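# Reseat the die set's upper plate and lower it

## Task

Return the upper plate of the die set onto its guide pillars, oriented with the bushes facing down, then bring it fully down the pillars. The task fails if either die-set half drops farther than about a fingernail's width or comes down hard. It also fails if the upper plate, whether gripped or loose, travels that distance down the pillars at more than roughly a pen's length per second.

## Robot and tools

Robot: two arms. left_arm carries a left hand (a mirror image) and has its base at (+0.008, +0.398, 0) m. right_arm carries a right hand and has its base at (+0.040, -0.507, 0) m. Both bases are turned by a small yaw. In the scene frame the origin is level with the table top, midway between the nominal bases; +z is up, +x points out over the table, and left_arm is on the +y side. Image sides do not follow the arm names. There are three cameras: cam_high (504x504), cam_left_wrist (616x616) and cam_right_wrist (616x616).

Hand point: a point 0.05 m in front of the palm and 0.15 m out from the wrist flange. Its +z runs along the straight fingers and +y comes out of the palm. Its +x runs across the palm away from the thumb on the right hand, and toward the thumb on the left hand. Straight fingertips reach 0.06 to 0.07 m past the point. A bracket on the little-finger side of the wrist can collide with things. With the palm down the wrist may hang about 0.11 m below the point, so it can reach the table first.

The 28-number row: every number lies in [-1, 1]. The row holds left_arm then right_arm. For each arm the order is dx, dy, dz, rx, ry, rz, then little, ring, middle, index, thumb_bend, thumb_turn, force_limit, speed.
- The six pose numbers are an offset, not a pose. They are measured from that arm's Hand target as it stood when the action or move began, along that arm's own base axes. 1.0 equals 0.6 m or 180 degrees. rx, ry, rz together form one rotation vector, applied about the Hand target position.
- Inside one action, every row counts from the same start. Each new action or call counts again from the new Hand target, so sending the same offset twice moves the hand twice as far.
- All zeros re-requests the current Hand target. Each step, the controller clips the commanded orientation to within 32 degrees of the measured one.
- The finger numbers are absolute targets: +1 is straight or open and -1 is curled. thumb_turn -1 puts the thumb in front of the palm, facing the fingers, and +1 puts it beside the palm.
- force_limit runs from about 0 N at -1 to 10 N at +1 (15 N for the two thumb motors).
- speed rises from nearly zero at -1 to full at +0.48 and stays full above that. For a gentle grip, use -0.94 or lower.
- There is no "no change" value. To keep a hand as it is, resend the eight numbers of its last executed row. If that hand has had no row yet, send its hand_measured values plus hand_force_limit and hand_speed.
- A thumb-in-front grip holds objects about 0.035 to 0.065 m thick.

Tools:
- execute_actions(actions, cameras). actions is a list of actions. Each action is up to 15 rows, one per 1/30 s step; if it has fewer rows, the last one is held. An empty list returns camera images. cameras takes names, ["all"] or [].
- move(target, speed, blend, stop_force, zero, blocking, cameras). target is one row or up to 15 rows. Every row is an offset from the same starting Hand targets. speed is the top path speed in m/s, 0.002 to 3.6, default 0.25; turning is limited to twice that in rad/s. blend is in metres, and 0 stops at each target. stop_force is in N, 3 to 120, and ends an arm's path when it meets resistance; do not rely on it while the hand turns. zero (default true) re-zeroes the force before the move. blocking=false returns early and cannot be combined with stop_force. Paths last at least 0.5 s and at most 10 s, and they do not avoid obstacles or the other arm.
- wait(seconds 0 to 10); stop(); zoom_image(camera, region [x0,y0,x1,y1], at most 504 wide and 504 high); show_instructions(); zero_wrist_force(arm); finished_scene(scene=1).

Results: end_effector_position (m), quat_wxyz and velocities are given in each arm's base frame. Hand target is the last commanded pose after clipping, and the next offsets count from it. The hand point often rests a little short of it; close the gap by sending the remaining distance. hand_measured, hand_stopped_by (moving, target, force, stalled, fault) and hand_load_n (positive when something pushes the finger open) list the six motors in row order. A lost grip shows as the load dropping to about 0. Wrist force and torque are given in the end-effector axes, with a third line for the peak reading. Joint torques include the arm's own weight. The move: line gives the ending (done, off_target, moving, held, fault); limits=paced means the pose was clipped and limits=held means steps were withheld. MOTOR HOT warns of heating; at 85 °C the arm is braked for 30 s or more.

Avoid:
- Contact torque at the limits (shoulder 107, elbow 89.1, wrist about 16 to 17.3 N m) or a net outside force near 150 N. Either stops the arm for 10 s.
- Pushing past firm contact, since the arms are stiff.
- Any contact between the two arms. The clearance check is not reliable, and it does not stop fingers from closing onto the other hand.
- Paths that pass close to an arm's own base.
- Fast swings with a load, and letting the plate drop, slide down the pillars quickly or land hard.
- Anything leaving the table. Loose parts may be nudged now and then.

Each tool is called after ">>>" by a JSON object that holds its "name" and its "arguments", one argument or row to a line.

Reference images:

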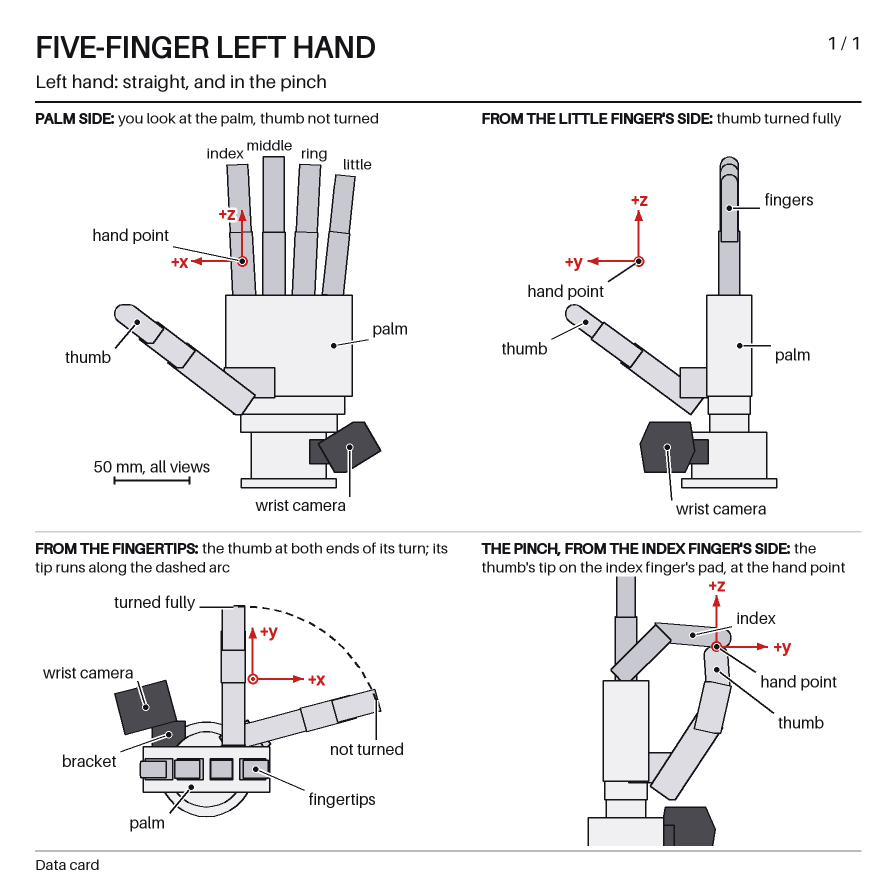

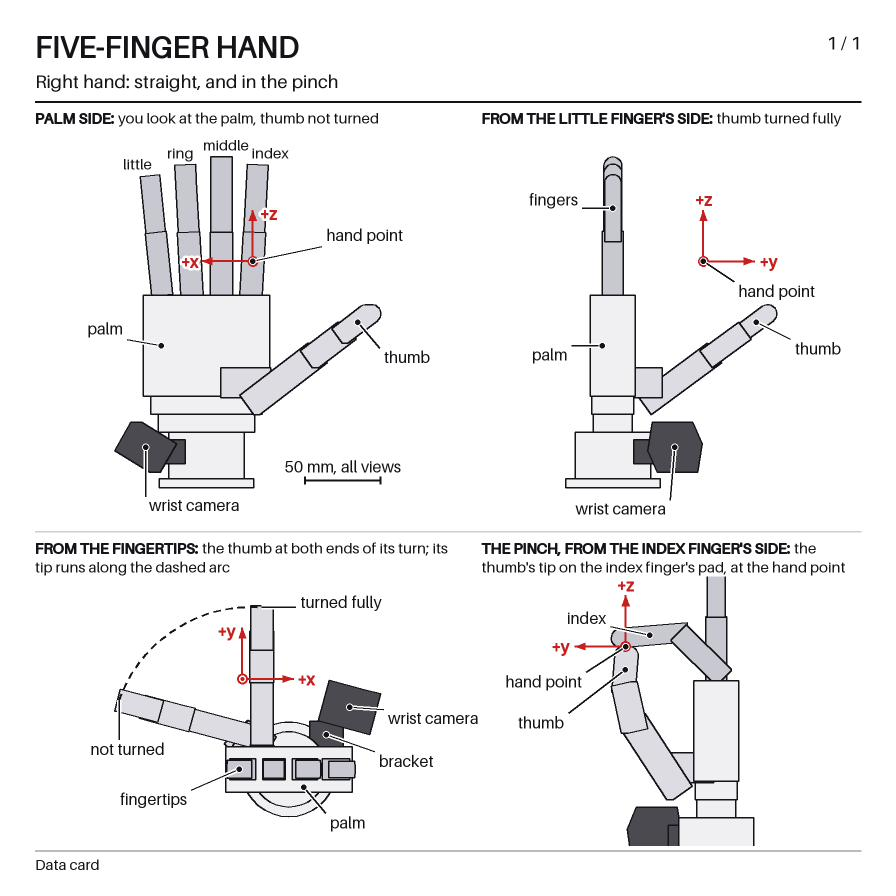

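## Session

>>> {"name": "execute_actions", "arguments": {
  "actions": []
}}

Scene clock: 0.00 s.
left_arm: end_effector_position=(+0.5661, +0.0265, +0.1100) hand_measured=(+1.000, +1.000, +1.000, +1.000, +1.000, +1.000) hand_load_n=(+0.0, +0.0, +0.0, +0.0, +0.0, +0.0) hand_stopped_by=(target, target, target, target, target, target) hand_force_limit=0.00 hand_speed=-0.80 end_effector_quat_wxyz=(-0.221, +0.736, +0.630, +0.116) | right_arm: end_effector_position=(+0.3466, +0.1958, +0.1932) hand_measured=(+1.000, +1.000, +1.000, +1.000, +1.000, +1.000) hand_load_n=(+0.0, +0.0, +0.0, +0.0, +0.0, +0.0) hand_stopped_by=(target, target, target, target, target, target) hand_force_limit=0.00 hand_speed=-0.80 end_effector_quat_wxyz=(-0.050, +0.695, +0.553, +0.457)
Joint positions: left_arm=[3.182 -2.263 -1.337 1.929 -2.067 0.17] | right_arm=[-0.265 -1.935 2.382 0.507 0.785 0.224]
Joint velocities: within noise
Joint torques (N m): no reading
Motor temperatures (°C): left_arm=[37 31 37 45 44 48] | right_arm=[38 38 35 45 41 39]
Wrist force (N): no reading
Wrist torque (N m): no reading
Wrist force, peak (N): no reading
Hand target: left_arm +0.5661, +0.0265, +0.1100; -0.221, +0.736, +0.630, +0.116 | right_arm +0.3466, +0.1958, +0.1932; -0.050, +0.695, +0.553, +0.457

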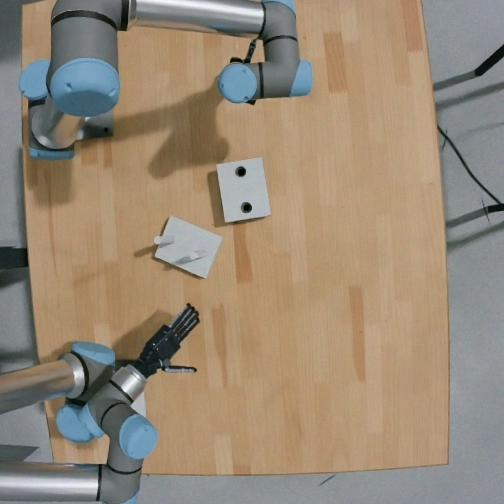

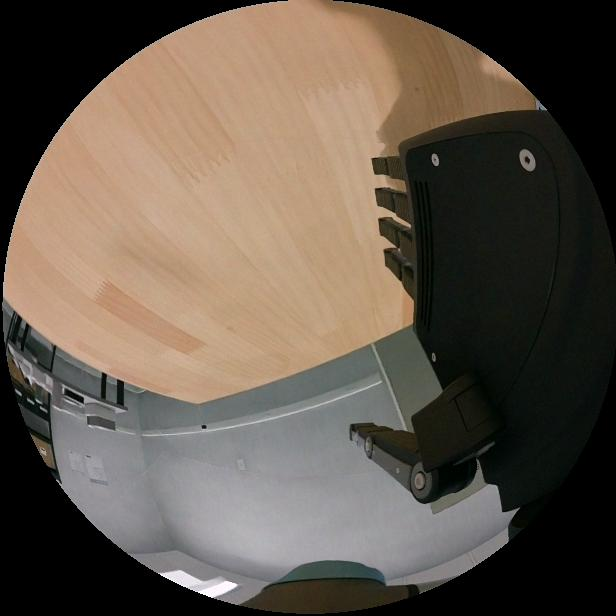

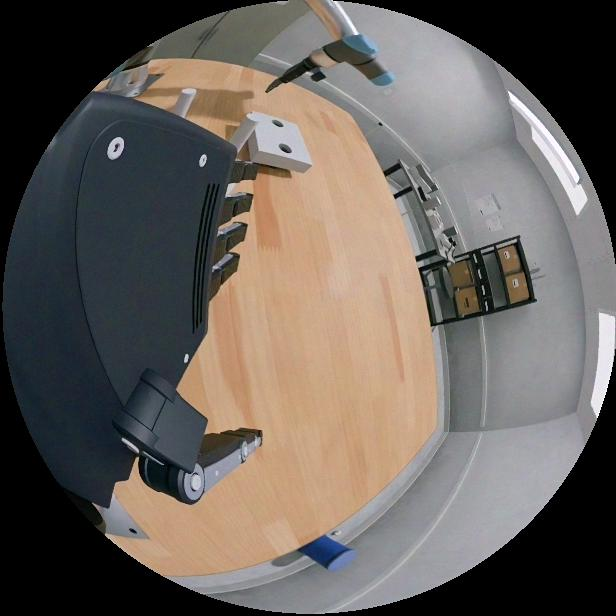

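>>> {"name": "zoom_image", "arguments": {
  "camera": "cam_high",
  "region": [140, 140, 290, 290]
}}

>>> {"name": "zoom_image", "arguments": {
  "camera": "cam_right_wrist",
  "region": [100, 40, 340, 280]
}}

Scaled by 3.360 from the camera's 504x504 image, which has a finer 720x720 frame.

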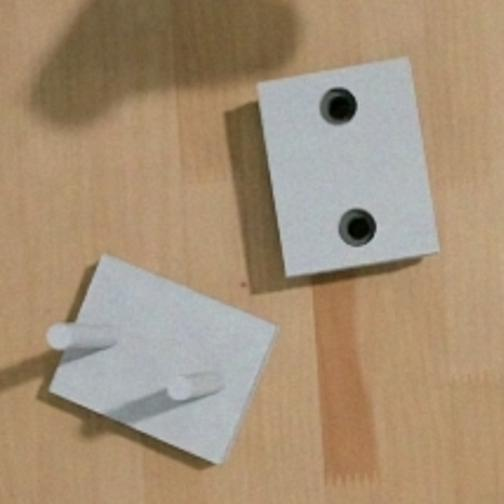

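Scaled by 2.100 from the camera's 616x616 image, which has a finer 880x880 frame.

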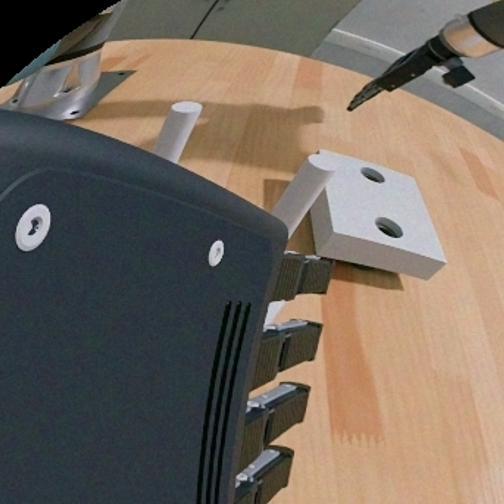

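>>> {"name": "zoom_image", "arguments": {
  "camera": "cam_high",
  "region": [0, 0, 504, 504]
}}

>>> {"name": "zoom_image", "arguments": {
  "camera": "cam_high",
  "region": [20, 260, 260, 500]
}}

Scaled by 1.000.

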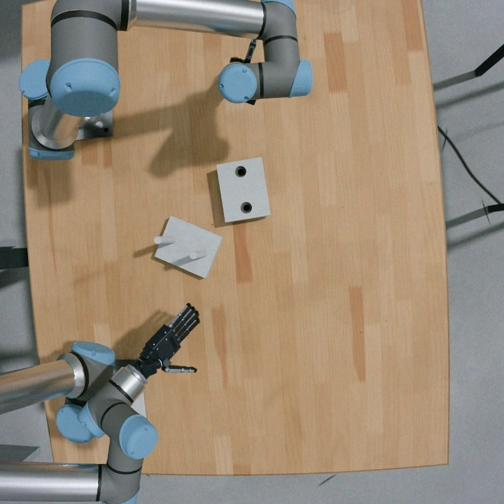

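Scaled by 2.100 from the camera's 504x504 image, which has a finer 720x720 frame.

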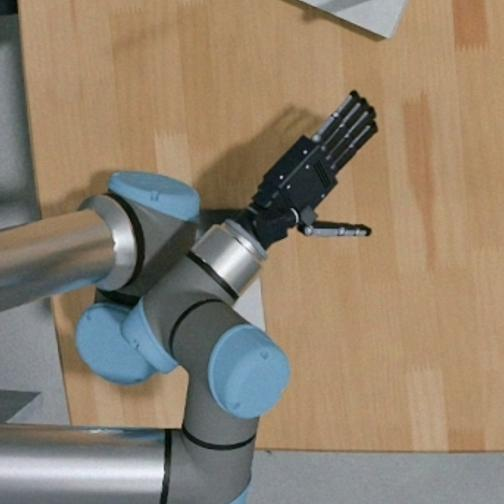

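>>> {"name": "move", "arguments": {
  "target": [0,0,0.15,0,0,0,1,1,1,1,1,1,0,0.3,0.19,0.435,0.045,0.139,0.116,0.161,1,1,1,1,1,1,0,0.3],
  "cameras": ["all"]
}}

Scene clock: 35.23 s.
left_arm: end_effector_position=(+0.5661, +0.0265, +0.2000) hand_measured=(+1.000, +1.000, +1.000, +1.000, +1.000, +1.000) hand_load_n=(+0.0, +0.5, +0.0, +0.0, +0.0, +0.0) hand_stopped_by=(target, target, target, target, target, target) hand_force_limit=0.00 hand_speed=0.30 end_effector_quat_wxyz=(-0.221, +0.736, +0.630, +0.116) | right_arm: end_effector_position=(+0.4605, +0.4568, +0.2202) hand_measured=(+1.000, +1.000, +1.000, +1.000, +1.000, +1.000) hand_load_n=(+0.0, +0.0, +0.0, +0.0, +0.0, +0.0) hand_stopped_by=(target, target, target, target, target, target) hand_force_limit=0.00 hand_speed=0.30 end_effector_quat_wxyz=(-0.406, +0.579, +0.578, +0.407)
Joint positions: left_arm=[3.182 -2.185 -1.226 1.738 -2.067 0.17] | right_arm=[0.233 -1.158 1.589 0.569 0.416 0.612]
Joint torques (N m): left_arm=[-0.76 65.16 30.34 -4.82 -1.19 -2] | right_arm=[10.22 -18.66 -29.32 3.31 -4.55 -1.06]
Wrist force (N): left_arm=[0.0 -0.2 -0.4] | right_arm=[-1.0 0.0 0.1]
Wrist torque (N m): left_arm=[-0.02 -0.02 0.00] | right_arm=[-0.10 0.03 -0.11]
Wrist force, peak (N): left_arm=[-0.4 0.1 0.6] | right_arm=[-2.0 3.4 -1.2]
Hand target: left_arm +0.5661, +0.0265, +0.2000; -0.221, +0.736, +0.630, +0.116 | right_arm +0.4606, +0.4568, +0.2202; -0.406, +0.579, +0.578, +0.406
Off the commanded pose: left_arm 0.000 m, 0 deg | right_arm 0.000 m, 0 deg.
move: done

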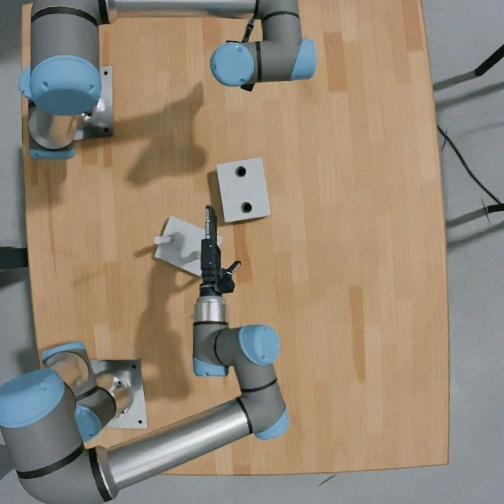

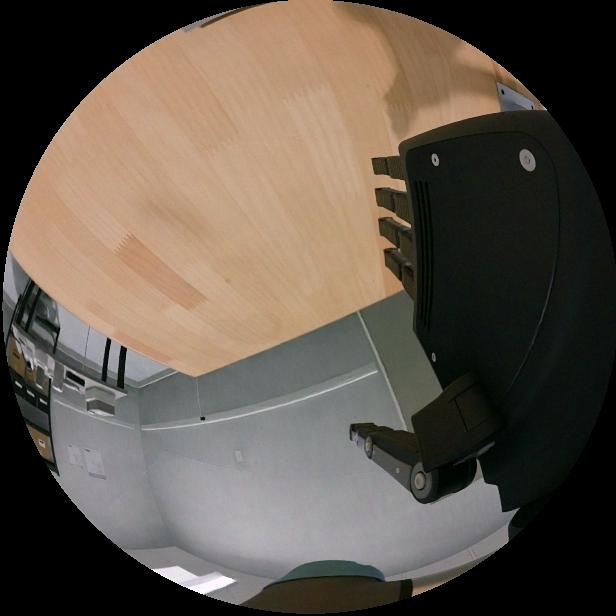

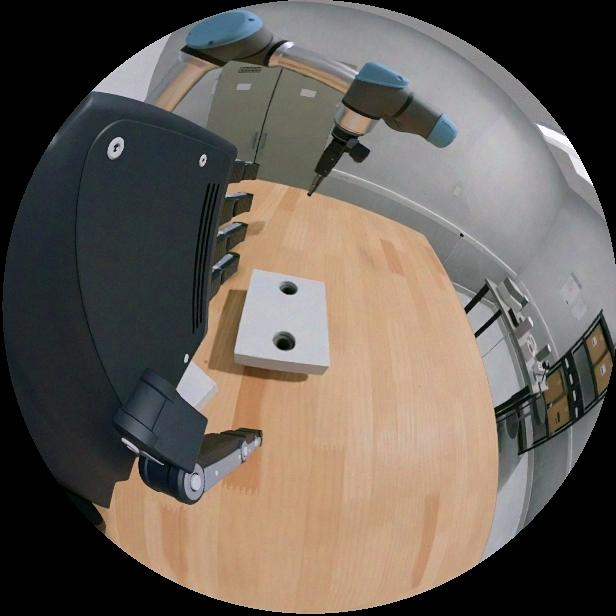

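>>> {"name": "zoom_image", "arguments": {
  "camera": "cam_right_wrist",
  "region": [200, 240, 360, 400]
}}

>>> {"name": "zoom_image", "arguments": {
  "camera": "cam_high",
  "region": [60, 340, 160, 440]
}}

>>> {"name": "zoom_image", "arguments": {
  "camera": "cam_high",
  "region": [30, 60, 130, 160]
}}

Scaled by 3.150 from the camera's 616x616 image, which has a finer 880x880 frame.

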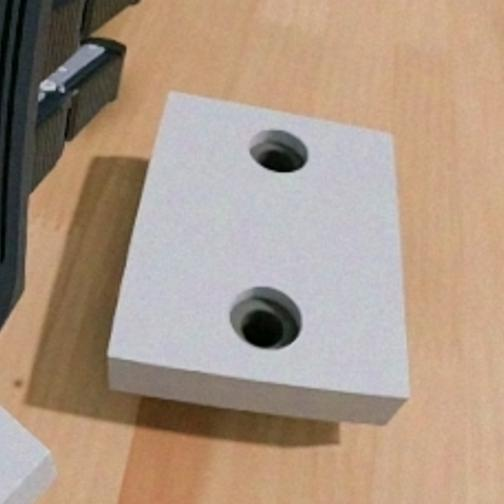

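Scaled by 5.040 from the camera's 504x504 image, which has a finer 720x720 frame.

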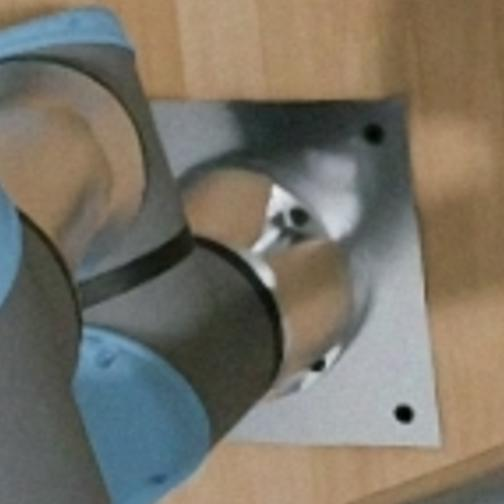

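Scaled by 5.040 from the camera's 504x504 image, which has a finer 720x720 frame.

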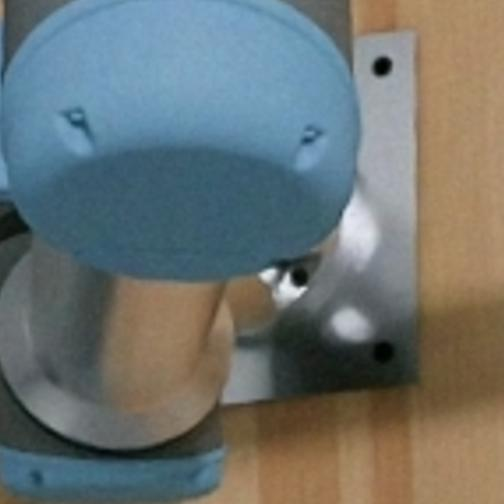

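>>> {"name": "move", "arguments": {
  "target": [0,0,0,0,0,0,1,1,1,1,1,1,0,0.3,0,-0.12,-0.2,0.09,0,0,1,1,1,1,1,-1,0,0.3],
  "cameras": ["cam_right_wrist","cam_high"]
}}

>>> {"name": "zoom_image", "arguments": {
  "camera": "cam_right_wrist",
  "region": [200, 200, 400, 400]
}}

Scene clock: 73.57 s.
left_arm: end_effector_position=(+0.5661, +0.0265, +0.2000) hand_measured=(+1.000, +1.000, +1.000, +1.000, +1.000, +1.000) hand_load_n=(+0.0, +0.0, +0.0, +0.0, +0.0, +0.0) hand_stopped_by=(target, target, target, target, target, target) hand_force_limit=0.00 hand_speed=0.30 end_effector_quat_wxyz=(-0.221, +0.736, +0.630, +0.116) | right_arm: end_effector_position=(+0.4606, +0.3851, +0.1002) hand_measured=(+1.000, +1.000, +1.000, +1.000, +1.000, -1.000) hand_load_n=(+0.0, +0.0, +0.0, +0.0, +0.0, +0.5) hand_stopped_by=(target, target, target, target, target, target) hand_force_limit=0.00 hand_speed=0.30 end_effector_quat_wxyz=(+0.482, -0.517, -0.513, -0.486)
Joint positions: left_arm=[3.182 -2.185 -1.226 1.738 -2.067 0.17] | right_arm=[0.011 -0.893 1.84 0.333 0.065 0.292]
Joint torques (N m): left_arm=[-5.01 64.39 30.21 -4.85 0.56 -1.99] | right_arm=[-11.66 -19.08 -20.76 4.05 -5.03 -1.96]
Wrist force (N): left_arm=[0.1 -0.1 0.2] | right_arm=[-0.9 0.3 -0.3]
Wrist torque (N m): left_arm=[-0.04 -0.02 0.00] | right_arm=[-0.04 -0.01 0.06]
Wrist force, peak (N): left_arm=[0.6 -0.2 0.2] | right_arm=[1.2 -5.0 4.0]
Hand target: left_arm +0.5661, +0.0265, +0.2000; -0.221, +0.736, +0.630, +0.116 | right_arm +0.4606, +0.3848, +0.1002; +0.484, -0.516, -0.515, -0.484
Off the commanded pose: left_arm 0.000 m, 0 deg | right_arm 0.000 m, 0 deg.
move: done
Images, in order (width x height): cam_high 504x504, cam_right_wrist 616x616.

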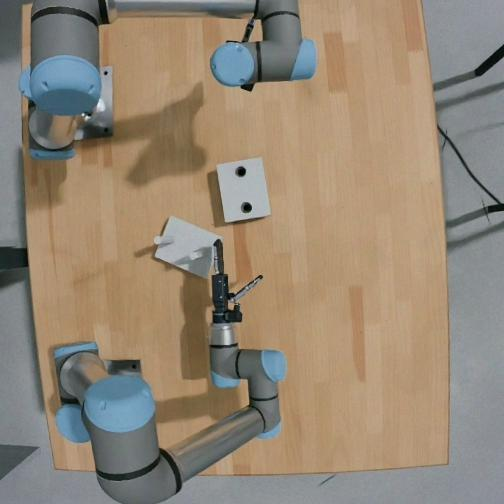

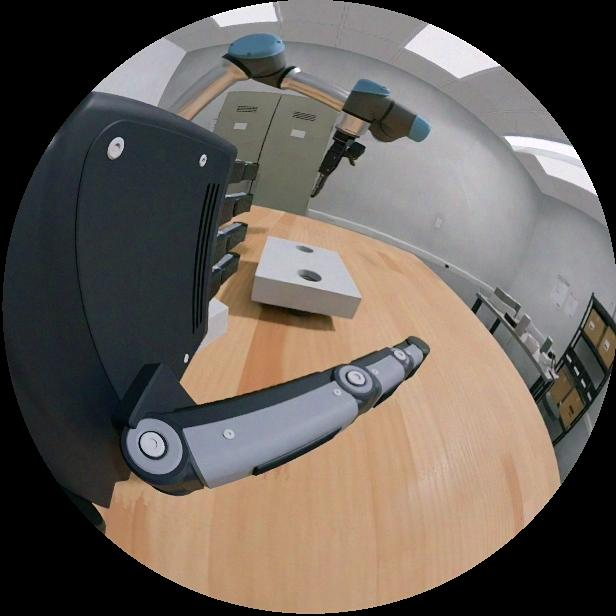

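Scaled by 2.520 from the camera's 616x616 image, which has a finer 880x880 frame.

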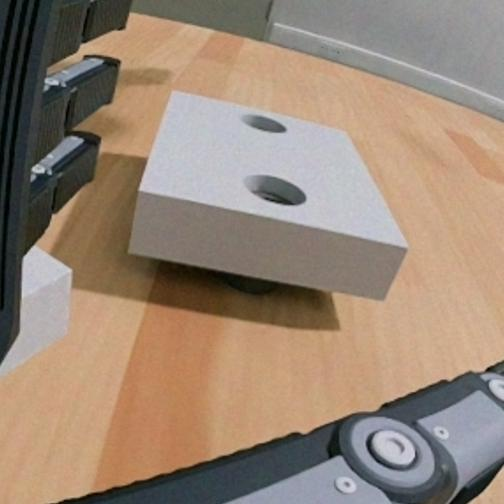

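>>> {"name": "move", "arguments": {
  "target": [
    [0,0,0,0,0,0,1,1,1,1,1,1,0,0.3,0,0,0.12,0,-0.49,0,1,1,1,1,1,1,0,0.3],
    [0,0,0,0,0,0,1,1,1,1,1,1,0,0.3,-0.03,0,0.07,0,-0.98,0,1,1,1,1,1,1,0,0.3]
  ],
  "cameras": ["cam_right_wrist"],
  "speed": 0.5
}}

Scene clock: 87.53 s.
left_arm: end_effector_position=(+0.5661, +0.0265, +0.2000) hand_measured=(+1.000, +1.000, +1.000, +1.000, +1.000, +1.000) hand_load_n=(+0.0, +0.0, +0.0, +0.0, +0.0, +0.0) hand_stopped_by=(target, target, target, target, target, target) hand_force_limit=0.00 hand_speed=0.30 end_effector_quat_wxyz=(-0.221, +0.736, +0.630, +0.116) | right_arm: end_effector_position=(+0.4425, +0.3852, +0.1423) hand_measured=(+1.000, +1.000, +1.000, +1.000, +1.000, +1.000) hand_load_n=(+0.0, +0.0, +0.0, +0.0, +0.0, -0.5) hand_stopped_by=(target, target, target, target, target, target) hand_force_limit=0.00 hand_speed=0.30 end_effector_quat_wxyz=(+0.496, -0.472, +0.517, +0.514)
Joint positions: left_arm=[3.182 -2.185 -1.226 1.738 -2.067 0.17] | right_arm=[0.002 -0.995 2.005 -1.582 0.035 -0.936]
Joint torques (N m): left_arm=[-4.96 63.4 30.61 -4.68 0.61 -1.93] | right_arm=[7.39 -18.02 -1.73 -3.42 4.02 1.26]
Wrist force (N): left_arm=[0.2 -0.2 0.2] | right_arm=[2.2 1.6 -1.7]
Wrist torque (N m): left_arm=[-0.05 -0.04 0.01] | right_arm=[0.29 -0.22 0.09]
Wrist force, peak (N): left_arm=[0.4 0.1 0.7] | right_arm=[2.5 2.3 -1.7]
Hand target: left_arm +0.5661, +0.0265, +0.2000; -0.221, +0.736, +0.630, +0.116 | right_arm +0.4426, +0.3848, +0.1422; +0.500, -0.467, +0.500, +0.531
Off the commanded pose: left_arm 0.000 m, 0 deg | right_arm 0.000 m, 3 deg.
move: off_target (right_arm)
Images, in order (width x height): cam_right_wrist 616x616.

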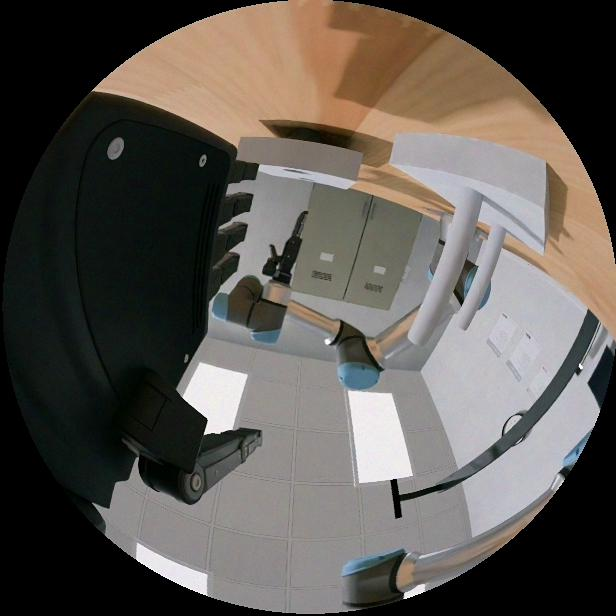

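>>> {"name": "zoom_image", "arguments": {
  "camera": "cam_right_wrist",
  "region": [230, 100, 390, 260]
}}

>>> {"name": "zoom_image", "arguments": {
  "camera": "cam_right_wrist",
  "region": [370, 110, 600, 340]
}}

Scaled by 3.150 from the camera's 616x616 image, which has a finer 880x880 frame.

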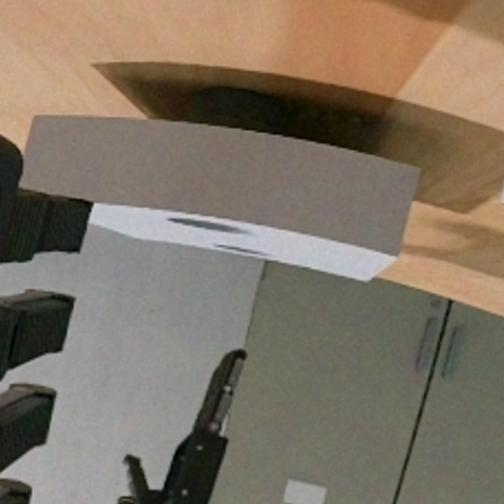

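Scaled by 2.191 from the camera's 616x616 image, which has a finer 880x880 frame.

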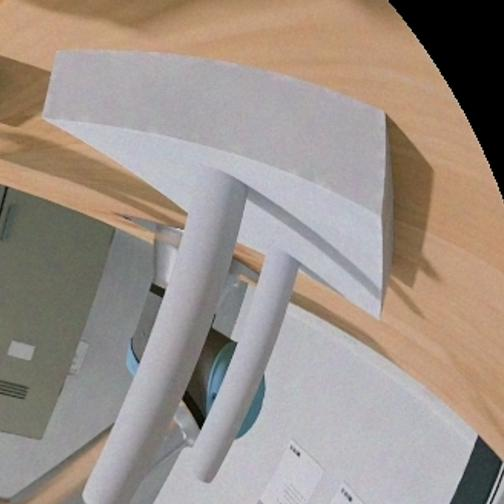

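>>> {"name": "move", "arguments": {
  "target": [
    [0.03,-0.19,0.028,-0.028,0.071,-0.295,1,1,1,1,1,1,0,0.3,0.0,0.02,0.06,0,0.49,0,1,1,1,1,1,1,0,0.3],
    [0.06,-0.38,0.056,-0.056,0.143,-0.589,1,1,1,1,1,1,0,0.3,0.0,0.02,0.18,0,0.98,0,1,1,1,1,1,1,0,0.3],
    [0.091,-0.574,0.083,-0.084,0.214,-0.884,1,1,1,1,1,1,0,0.3,-0.22,0.29,0.23,-0.057,0.699,-0.658,1,1,1,1,1,1,0,0.3]
  ],
  "cameras": ["all"],
  "speed": 0.5,
  "blend": 0.03
}}

Scene clock: 135.07 s.
left_arm: end_effector_position=(+0.6192, -0.3170, +0.2491) hand_measured=(+1.000, +1.000, +1.000, +1.000, +1.000, +1.000) hand_load_n=(+0.0, +0.0, +0.0, +0.0, -0.5, +0.0) hand_stopped_by=(target, target, target, target, target, target) hand_force_limit=0.00 hand_speed=0.30 end_effector_quat_wxyz=(-0.027, +0.769, -0.622, +0.147) | right_arm: end_effector_position=(+0.3150, +0.5448, +0.2738) hand_measured=(+1.000, +1.000, +1.000, +1.000, +1.000, +1.000) hand_load_n=(+0.0, -0.5, +0.0, +0.0, +0.0, +0.5) hand_stopped_by=(target, target, target, target, target, target) hand_force_limit=0.00 hand_speed=0.30 end_effector_quat_wxyz=(-0.046, +0.661, +0.746, +0.068)
Joint positions: left_arm=[2.973 -2.667 -0.035 1.415 -1.474 2.749] | right_arm=[0.903 -0.863 0.731 1.561 1.487 0.788]
Joint torques (N m): left_arm=[2.67 71.79 13.96 -4.04 0.99 -1.99] | right_arm=[-6.8 -66.66 -6.65 0 -3.05 -1.8]
Wrist force (N): left_arm=[0.1 0.1 -0.3] | right_arm=[1.0 0.0 0.8]
Wrist torque (N m): left_arm=[0.00 -0.01 -0.10] | right_arm=[-0.12 -0.14 0.15]
Wrist force, peak (N): left_arm=[1.7 -0.5 0.3] | right_arm=[-6.6 13.2 -7.2]
Hand target: left_arm +0.6191, -0.3170, +0.2490; -0.027, +0.769, -0.622, +0.147 (not the last commanded pose) | right_arm +0.3150, +0.5447, +0.2738; -0.046, +0.661, +0.746, +0.068 (not the last commanded pose)
Off the commanded pose: left_arm 0.002 m, 18 deg | right_arm 0.016 m, 10 deg.
elbow stopped short (left arm): the move would have taken joint 3 (elbow) straighter than the controller allows.
move: held (left_arm, right_arm; a check stopped the path); limits=held
pose unreachable (left arm): on one or more control steps of this call, first in action 0 (counted from 0), this arm could not follow its commanded pose, so it was not sent that pose on those steps. It may still have moved: this result reports where it is.
cause: moving toward the commanded pose would bring a part of the arm too close to another arm (a part of this arm just beyond joint 2 (shoulder lift) and a part of the right arm just beyond its joint 6 (wrist 3), at the place that arm was heading or pushing toward when its own hold began).
pose unreachable (right arm): on one or more control steps of this call, first in action 0 (counted from 0), this arm could not follow its commanded pose, so it was not sent that pose on those steps. It may still have moved: this result reports where it is.
cause: moving toward the commanded pose would bring a part of the arm too close to another arm (a part of this arm just beyond joint 6 (wrist 3) and a part of the left arm just beyond its joint 2 (shoulder lift), along the way the arms are being sent, or toward where that arm still pushes).

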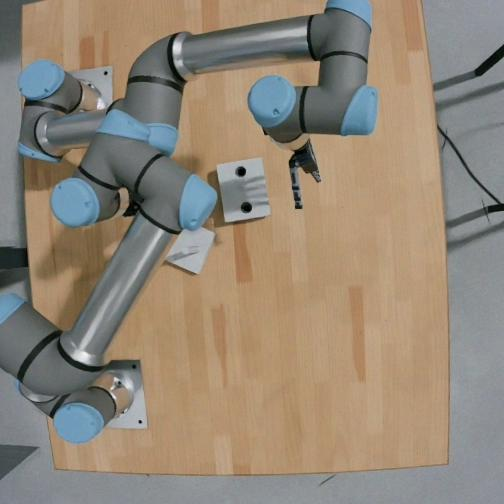

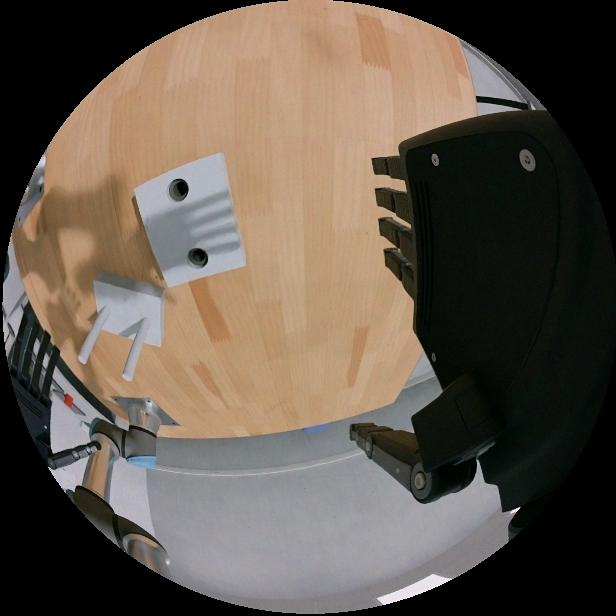

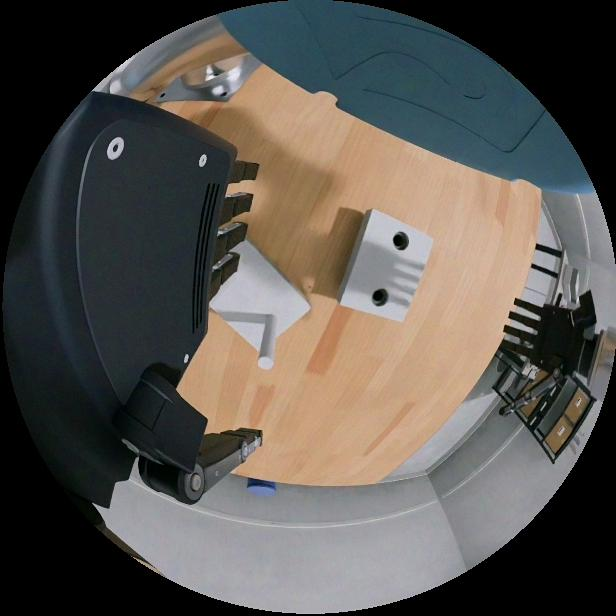

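>>> {"name": "move", "arguments": {
  "target": [0.003,-0.002,-0.182,0.049,0.082,-0.025,1,1,1,1,1,1,0,0.3,0.075,0.004,-0.123,-0.052,0.007,-0.005,1,1,1,1,1,1,0,0.3],
  "cameras": ["all"]
}}

Scene clock: 159.13 s.
left_arm: end_effector_position=(+0.6189, -0.3172, +0.1824) hand_measured=(+1.000, +1.000, +1.000, +1.000, +1.000, +1.000) hand_load_n=(+0.0, +0.0, +0.0, +0.0, +0.0, +0.0) hand_stopped_by=(target, target, target, target, target, target) hand_force_limit=0.00 hand_speed=0.30 end_effector_quat_wxyz=(-0.018, +0.765, -0.637, +0.093) | right_arm: end_effector_position=(+0.3264, +0.5450, +0.2552) hand_measured=(+1.000, +1.000, +1.000, +1.000, +1.000, +1.000) hand_load_n=(+0.0, +0.0, +0.0, +0.0, +0.0, +0.0) hand_stopped_by=(target, target, target, target, target, target) hand_force_limit=0.00 hand_speed=0.30 end_effector_quat_wxyz=(-0.034, +0.663, +0.746, +0.051)
Joint positions: left_arm=[2.957 -2.764 -0.035 1.409 -1.512 2.77] | right_arm=[0.898 -0.816 0.704 1.576 1.509 0.784]
Joint torques (N m): left_arm=[-8.22 35.49 28.06 0.2 -1.99 2.16] | right_arm=[6.8 -67.48 -5.59 0.07 -2.52 0.56]
Wrist force (N): left_arm=[-0.1 0.0 -0.3] | right_arm=[0.9 -0.3 0.7]
Wrist torque (N m): left_arm=[0.01 0.04 -0.10] | right_arm=[-0.17 -0.12 0.13]
Wrist force, peak (N): left_arm=[-0.3 -0.5 -1.6] | right_arm=[1.5 1.0 5.6]
Hand target: left_arm +0.6202, -0.3177, +0.1828; -0.010, +0.761, -0.646, +0.058 (not the last commanded pose) | right_arm +0.3263, +0.5450, +0.2552; -0.034, +0.663, +0.746, +0.051 (not the last commanded pose)
Off the commanded pose: left_arm 0.043 m, 11 deg | right_arm 0.065 m, 7 deg.
elbow stopped short (left arm): the move would have taken joint 3 (elbow) straighter than the controller allows.
move: held (right_arm; a check stopped the path), off_target (left_arm; braked when a check withheld steps of right_arm); limits=held
pose unreachable (right arm): on one or more control steps of this call, first in action 0 (counted from 0), this arm could not follow its commanded pose, so it was not sent that pose on those steps. It may still have moved: this result reports where it is.
cause: moving toward the commanded pose would bring a part of the arm too close to another arm (a part of this arm just beyond joint 6 (wrist 3) and a part of the left arm just beyond its joint 2 (shoulder lift), along the way the arms are being sent, or toward where that arm still pushes).

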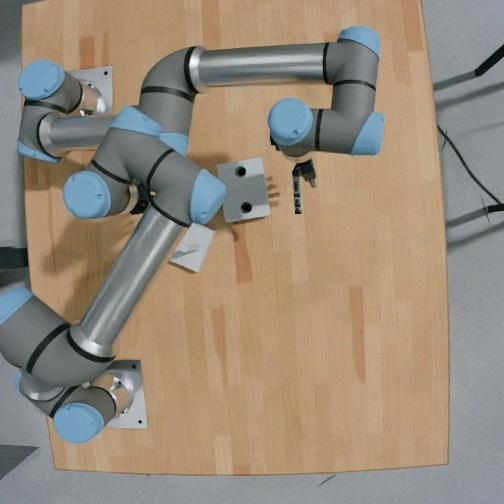

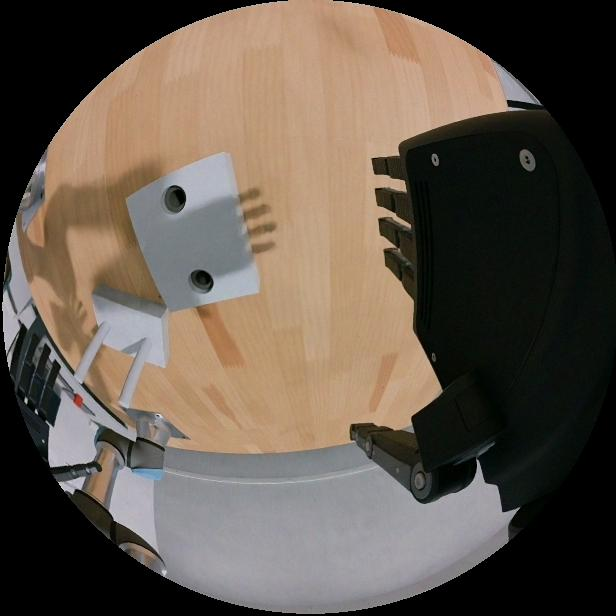

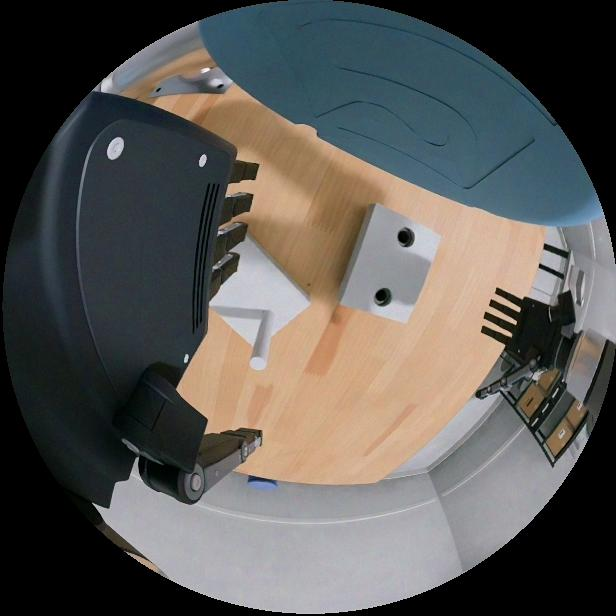

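>>> {"name": "move", "arguments": {
  "target": [
    [-0.139,0.2,0.12,-0.129,0.312,0.436,1,1,1,1,1,1,0,0.3,0.2,-0.35,0.075,0.175,-0.03,-0.085,1,1,1,1,1,1,0,0.3],
    [-0.139,0.285,0.195,0.2106,-0.508,-0.71,1,1,1,1,1,1,0,0.3,0.351,-0.663,0.075,0.351,-0.0591,-0.17,1,1,1,1,1,1,0,0.3]
  ],
  "cameras": ["all"],
  "speed": 0.4,
  "blend": 0.04
}}

Scene clock: 219.27 s.
left_arm: end_effector_position=(+0.5368, -0.1467, +0.2998) hand_measured=(+1.000, +1.000, +1.000, +1.000, +1.000, +1.000) hand_load_n=(+0.0, +0.0, +0.0, +0.0, +0.5, +0.0) hand_stopped_by=(target, target, target, target, target, target) hand_force_limit=0.00 hand_speed=0.30 end_effector_quat_wxyz=(+0.494, +0.418, +0.704, -0.293) | right_arm: end_effector_position=(+0.5369, +0.1472, +0.3002) hand_measured=(+1.000, +1.000, +1.000, +1.000, +1.000, +1.000) hand_load_n=(+0.0, +0.0, +0.0, +0.0, +0.0, +0.0) hand_stopped_by=(target, target, target, target, target, target) hand_force_limit=0.00 hand_speed=0.30 end_effector_quat_wxyz=(-0.293, +0.705, +0.418, +0.494)
Joint positions: left_arm=[3.56 -1.771 -1.743 2.165 -0.358 -0.236] | right_arm=[-0.417 -1.371 1.742 0.975 0.358 0.24]
Joint torques (N m): left_arm=[-8.56 43.42 4.71 0.14 -0.69 -2.34] | right_arm=[-10.27 -11.41 -5.11 3.9 -4.83 -1.77]
Wrist force (N): left_arm=[0.3 -0.5 -1.7] | right_arm=[-0.9 -0.9 -0.2]
Wrist torque (N m): left_arm=[0.06 -0.03 0.16] | right_arm=[-0.20 0.06 0.02]
Wrist force, peak (N): left_arm=[3.5 1.9 -0.4] | right_arm=[1.9 -1.9 0.9]
Hand target: left_arm +0.5368, -0.1467, +0.2998; +0.494, +0.418, +0.705, -0.293 | right_arm +0.5369, +0.1472, +0.3002; -0.293, +0.705, +0.418, +0.494
Off the commanded pose: left_arm 0.000 m, 0 deg | right_arm 0.000 m, 0 deg.
move: done

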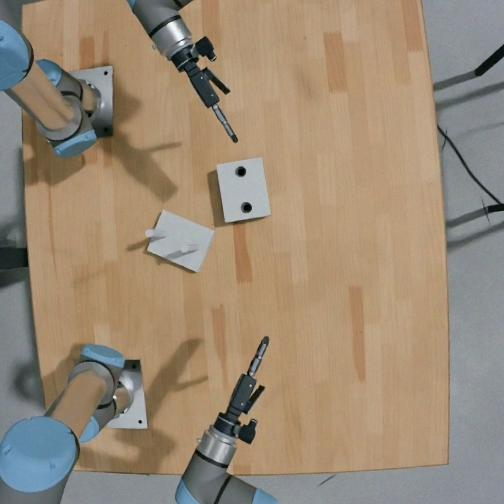

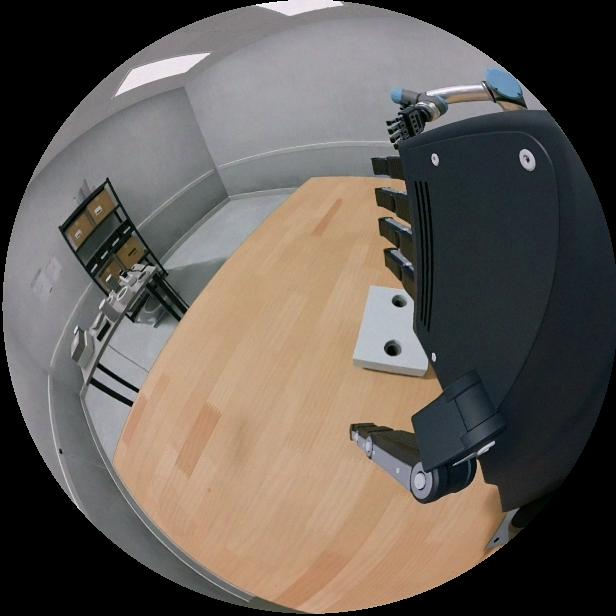

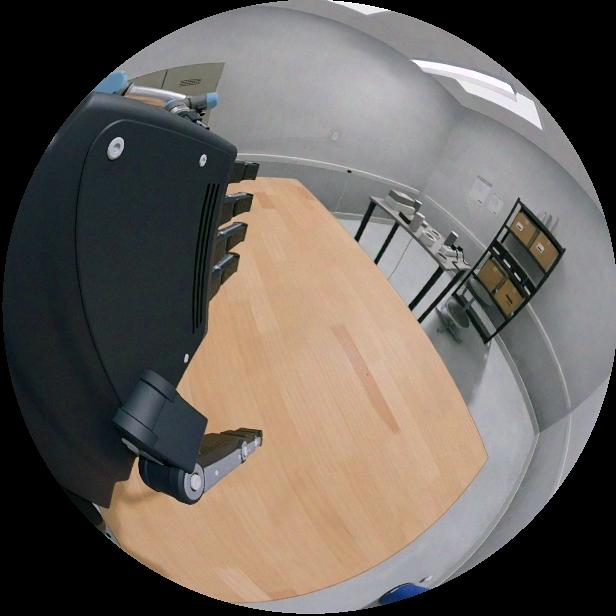

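>>> {"name": "move", "arguments": {
  "target": [0,0,0,-0.2,-0.0971,-0.0306,1,1,1,1,1,1,0,0.3,0,0,0,0.2,-0.0971,0.0306,1,1,1,1,1,1,0,0.3],
  "cameras": [],
  "speed": 0.4
}}

Scene clock: 238.83 s.
left_arm: end_effector_position=(+0.5369, -0.1467, +0.2998) hand_measured=(+1.000, +1.000, +1.000, +1.000, +1.000, +1.000) hand_load_n=(+0.0, +0.0, +0.0, +0.0, +0.5, +0.0) hand_stopped_by=(target, target, target, target, target, target) hand_force_limit=0.00 hand_speed=0.30 end_effector_quat_wxyz=(+0.683, +0.317, +0.478, -0.452) | right_arm: end_effector_position=(+0.5370, +0.1472, +0.3001) hand_measured=(+1.000, +1.000, +1.000, +1.000, +1.000, +1.000) hand_load_n=(+0.0, +0.0, +0.0, +0.0, +0.0, +0.5) hand_stopped_by=(target, target, target, target, target, target) hand_force_limit=0.00 hand_speed=0.30 end_effector_quat_wxyz=(-0.452, +0.478, +0.317, +0.683)
Joint positions: left_arm=[3.635 -2.023 -1.905 2.605 0.361 -0.264] | right_arm=[-0.492 -1.119 1.904 0.54 -0.361 0.261]
Joint torques (N m): left_arm=[2.62 39.05 24.21 -0.15 3.65 -2.37] | right_arm=[-7.45 -33.57 -23.14 0.2 -5.07 1.21]
Wrist force (N): left_arm=[0.6 -1.0 -1.9] | right_arm=[-1.2 -0.6 -1.0]
Wrist torque (N m): left_arm=[-0.05 -0.19 0.19] | right_arm=[-0.14 0.03 -0.17]
Wrist force, peak (N): left_arm=[1.4 -1.2 -2.3] | right_arm=[-1.8 -1.0 -1.1]
Hand target: left_arm +0.5368, -0.1467, +0.2998; +0.683, +0.317, +0.478, -0.452 | right_arm +0.5369, +0.1472, +0.3002; -0.452, +0.478, +0.317, +0.683
Off the commanded pose: left_arm 0.000 m, 0 deg | right_arm 0.000 m, 0 deg.
move: done
No camera images: "cameras" was empty.

>>> {"name": "move", "arguments": {
  "target": [
    [0,0,0,0.0231,0.026,0.1022,1,1,1,1,1,1,0,0.3,0,0,0,-0.0348,0.0014,0.0522,1,1,1,1,1,1,0,0.3],
    [0,0,0,0.0911,0.0647,0.1349,1,1,1,1,1,1,0,0.3,0,0,0,-0.1078,0.0297,0.085,1,1,1,1,1,1,0,0.3],
    [0,0,0,0.1651,0.0936,0.1033,1,1,1,1,1,1,0,0.3,0,0,0,-0.1769,0.0687,0.0533,1,1,1,1,1,1,0,0.3],
    [0,0,0,0.201,0.0955,0.025,1,1,1,1,1,1,0,0.3,0,0,0,-0.201,0.0955,-0.025,1,1,1,1,1,1,0,0.3]
  ],
  "cameras": ["cam_high"],
  "speed": 0.2
}}

Scene clock: 256.07 s.
left_arm: end_effector_position=(+0.5368, -0.1467, +0.2998) hand_measured=(+1.000, +1.000, +1.000, +1.000, +1.000, +1.000) hand_load_n=(+0.0, +0.0, +0.0, +0.0, +0.0, +0.0) hand_stopped_by=(target, target, target, target, target, target) hand_force_limit=0.00 hand_speed=0.30 end_effector_quat_wxyz=(+0.491, +0.424, +0.701, -0.297) | right_arm: end_effector_position=(+0.5369, +0.1471, +0.3002) hand_measured=(+1.000, +1.000, +1.000, +1.000, +1.000, +1.000) hand_load_n=(+0.0, +0.0, +0.0, +0.0, +0.0, +0.0) hand_stopped_by=(target, target, target, target, target, target) hand_force_limit=0.00 hand_speed=0.30 end_effector_quat_wxyz=(-0.297, +0.701, +0.424, +0.490)
Joint positions: left_arm=[3.564 -1.355 -2.262 -0.932 0.354 2.967] | right_arm=[-0.421 -1.787 2.261 -2.211 -0.355 3.319]
Joint torques (N m): left_arm=[6.35 25 35 0.16 -3.18 2.18] | right_arm=[10.74 -1.3 -8.07 -4.79 -1.61 0.9]
Wrist force (N): left_arm=[-0.1 -0.3 -2.1] | right_arm=[-1.0 -0.6 -0.3]
Wrist torque (N m): left_arm=[0.10 0.01 -0.06] | right_arm=[-0.18 0.07 -0.12]
Wrist force, peak (N): left_arm=[0.7 -0.8 -2.6] | right_arm=[-0.9 -2.0 0.1]
Hand target: left_arm +0.5368, -0.1467, +0.2998; +0.491, +0.424, +0.701, -0.297 | right_arm +0.5369, +0.1472, +0.3002; -0.297, +0.701, +0.424, +0.491
Off the commanded pose: left_arm 0.000 m, 0 deg | right_arm 0.000 m, 0 deg.
move: done
Images, in order (width x height): cam_high 504x504.

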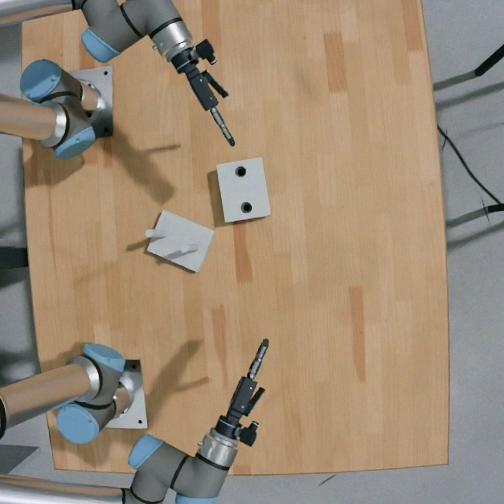

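>>> {"name": "move", "arguments": {
  "target": [
    [0.07,-0.14,-0.06,-0.0796,0.251,0.37,1,1,1,1,1,1,0,0.3,-0.1,0.33,0,-0.19,0.037,0.08,1,1,1,1,1,1,0,0.3],
    [0.14,-0.2855,-0.133,-0.159,0.502,0.74,1,1,1,1,1,1,0,0.3,-0.262,0.671,-0.033,-0.387,0.0739,0.163,1,1,1,1,1,1,0,0.3]
  ],
  "cameras": ["all"],
  "speed": 0.35,
  "blend": 0.04
}}

Scene clock: 273.83 s.
left_arm: end_effector_position=(+0.6208, -0.3180, +0.2200) hand_measured=(+1.000, +1.000, +1.000, +1.000, +1.000, +1.000) hand_load_n=(+0.0, +0.0, +0.0, +0.0, +0.0, +0.0) hand_stopped_by=(target, target, target, target, target, target) hand_force_limit=0.00 hand_speed=0.30 end_effector_quat_wxyz=(+0.000, +0.752, -0.659, +0.001) | right_arm: end_effector_position=(+0.3797, +0.5497, +0.2804) hand_measured=(+1.000, +1.000, +1.000, +1.000, +1.000, +1.000) hand_load_n=(+0.0, +0.5, +0.0, +0.0, +0.0, +0.0) hand_stopped_by=(target, target, target, target, target, target) hand_force_limit=0.00 hand_speed=0.30 end_effector_quat_wxyz=(+0.000, +0.669, +0.743, +0.000)
Joint positions: left_arm=[2.933 -2.145 -1.123 -1.444 1.57 -0.339] | right_arm=[0.862 -1.207 1.281 -1.644 -1.571 3.899]
Joint torques (N m): left_arm=[6.72 26.22 37.49 0.16 -2.1 -2.42] | right_arm=[10.72 -20.11 -38.38 -0.55 -2.87 1.09]
Wrist force (N): left_arm=[-0.1 0.0 -0.7] | right_arm=[0.6 -0.2 0.2]
Wrist torque (N m): left_arm=[0.06 0.05 0.08] | right_arm=[-0.10 -0.06 -0.02]
Wrist force, peak (N): left_arm=[0.5 1.6 -2.7] | right_arm=[-1.6 -0.7 -0.2]
Hand target: left_arm +0.6208, -0.3180, +0.2200; +0.000, +0.752, -0.659, +0.001 | right_arm +0.3797, +0.5498, +0.2804; +0.000, +0.669, +0.743, +0.000
Off the commanded pose: left_arm 0.000 m, 0 deg | right_arm 0.000 m, 0 deg.
move: done

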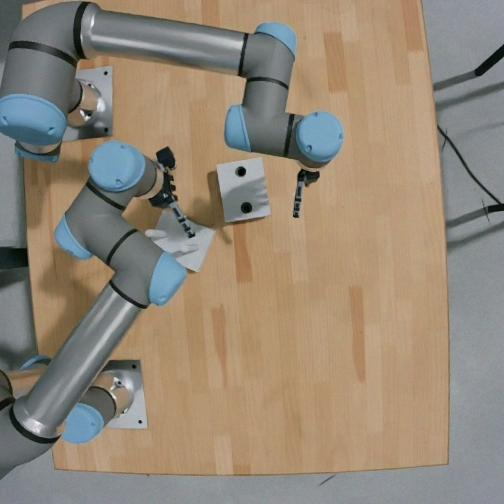

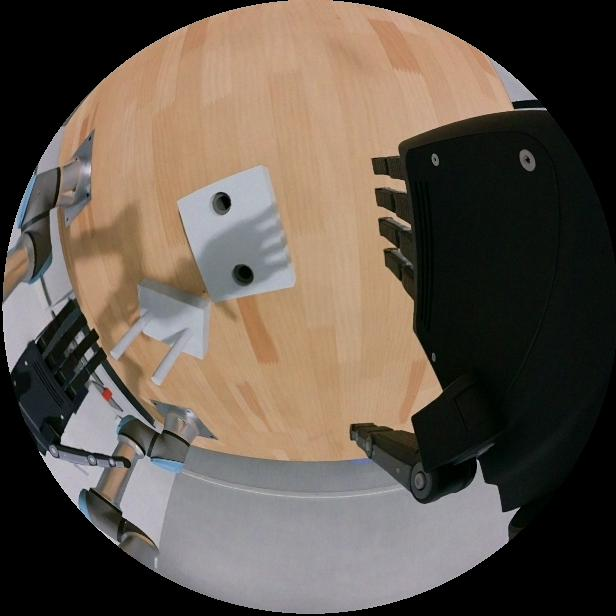

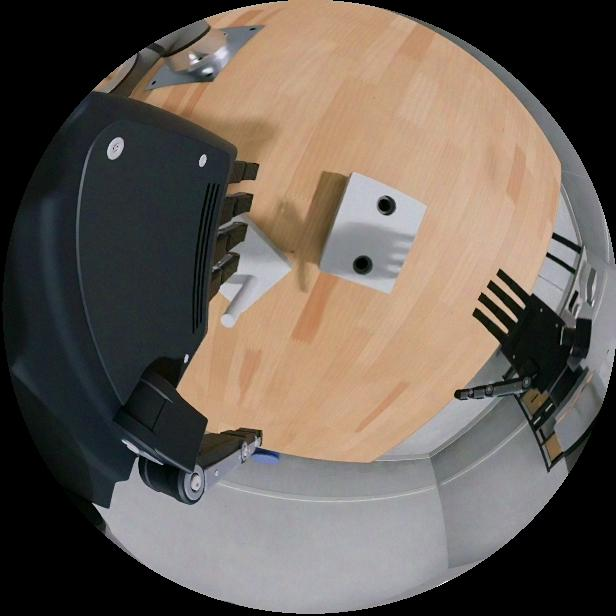

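>>> {"name": "zoom_image", "arguments": {
  "camera": "cam_high",
  "region": [140, 140, 320, 280]
}}

Scaled by 2.800 from the camera's 504x504 image, which has a finer 720x720 frame.

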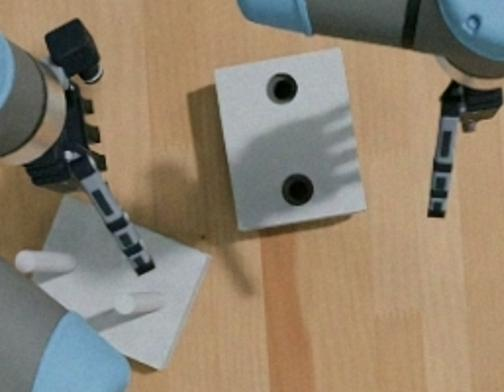

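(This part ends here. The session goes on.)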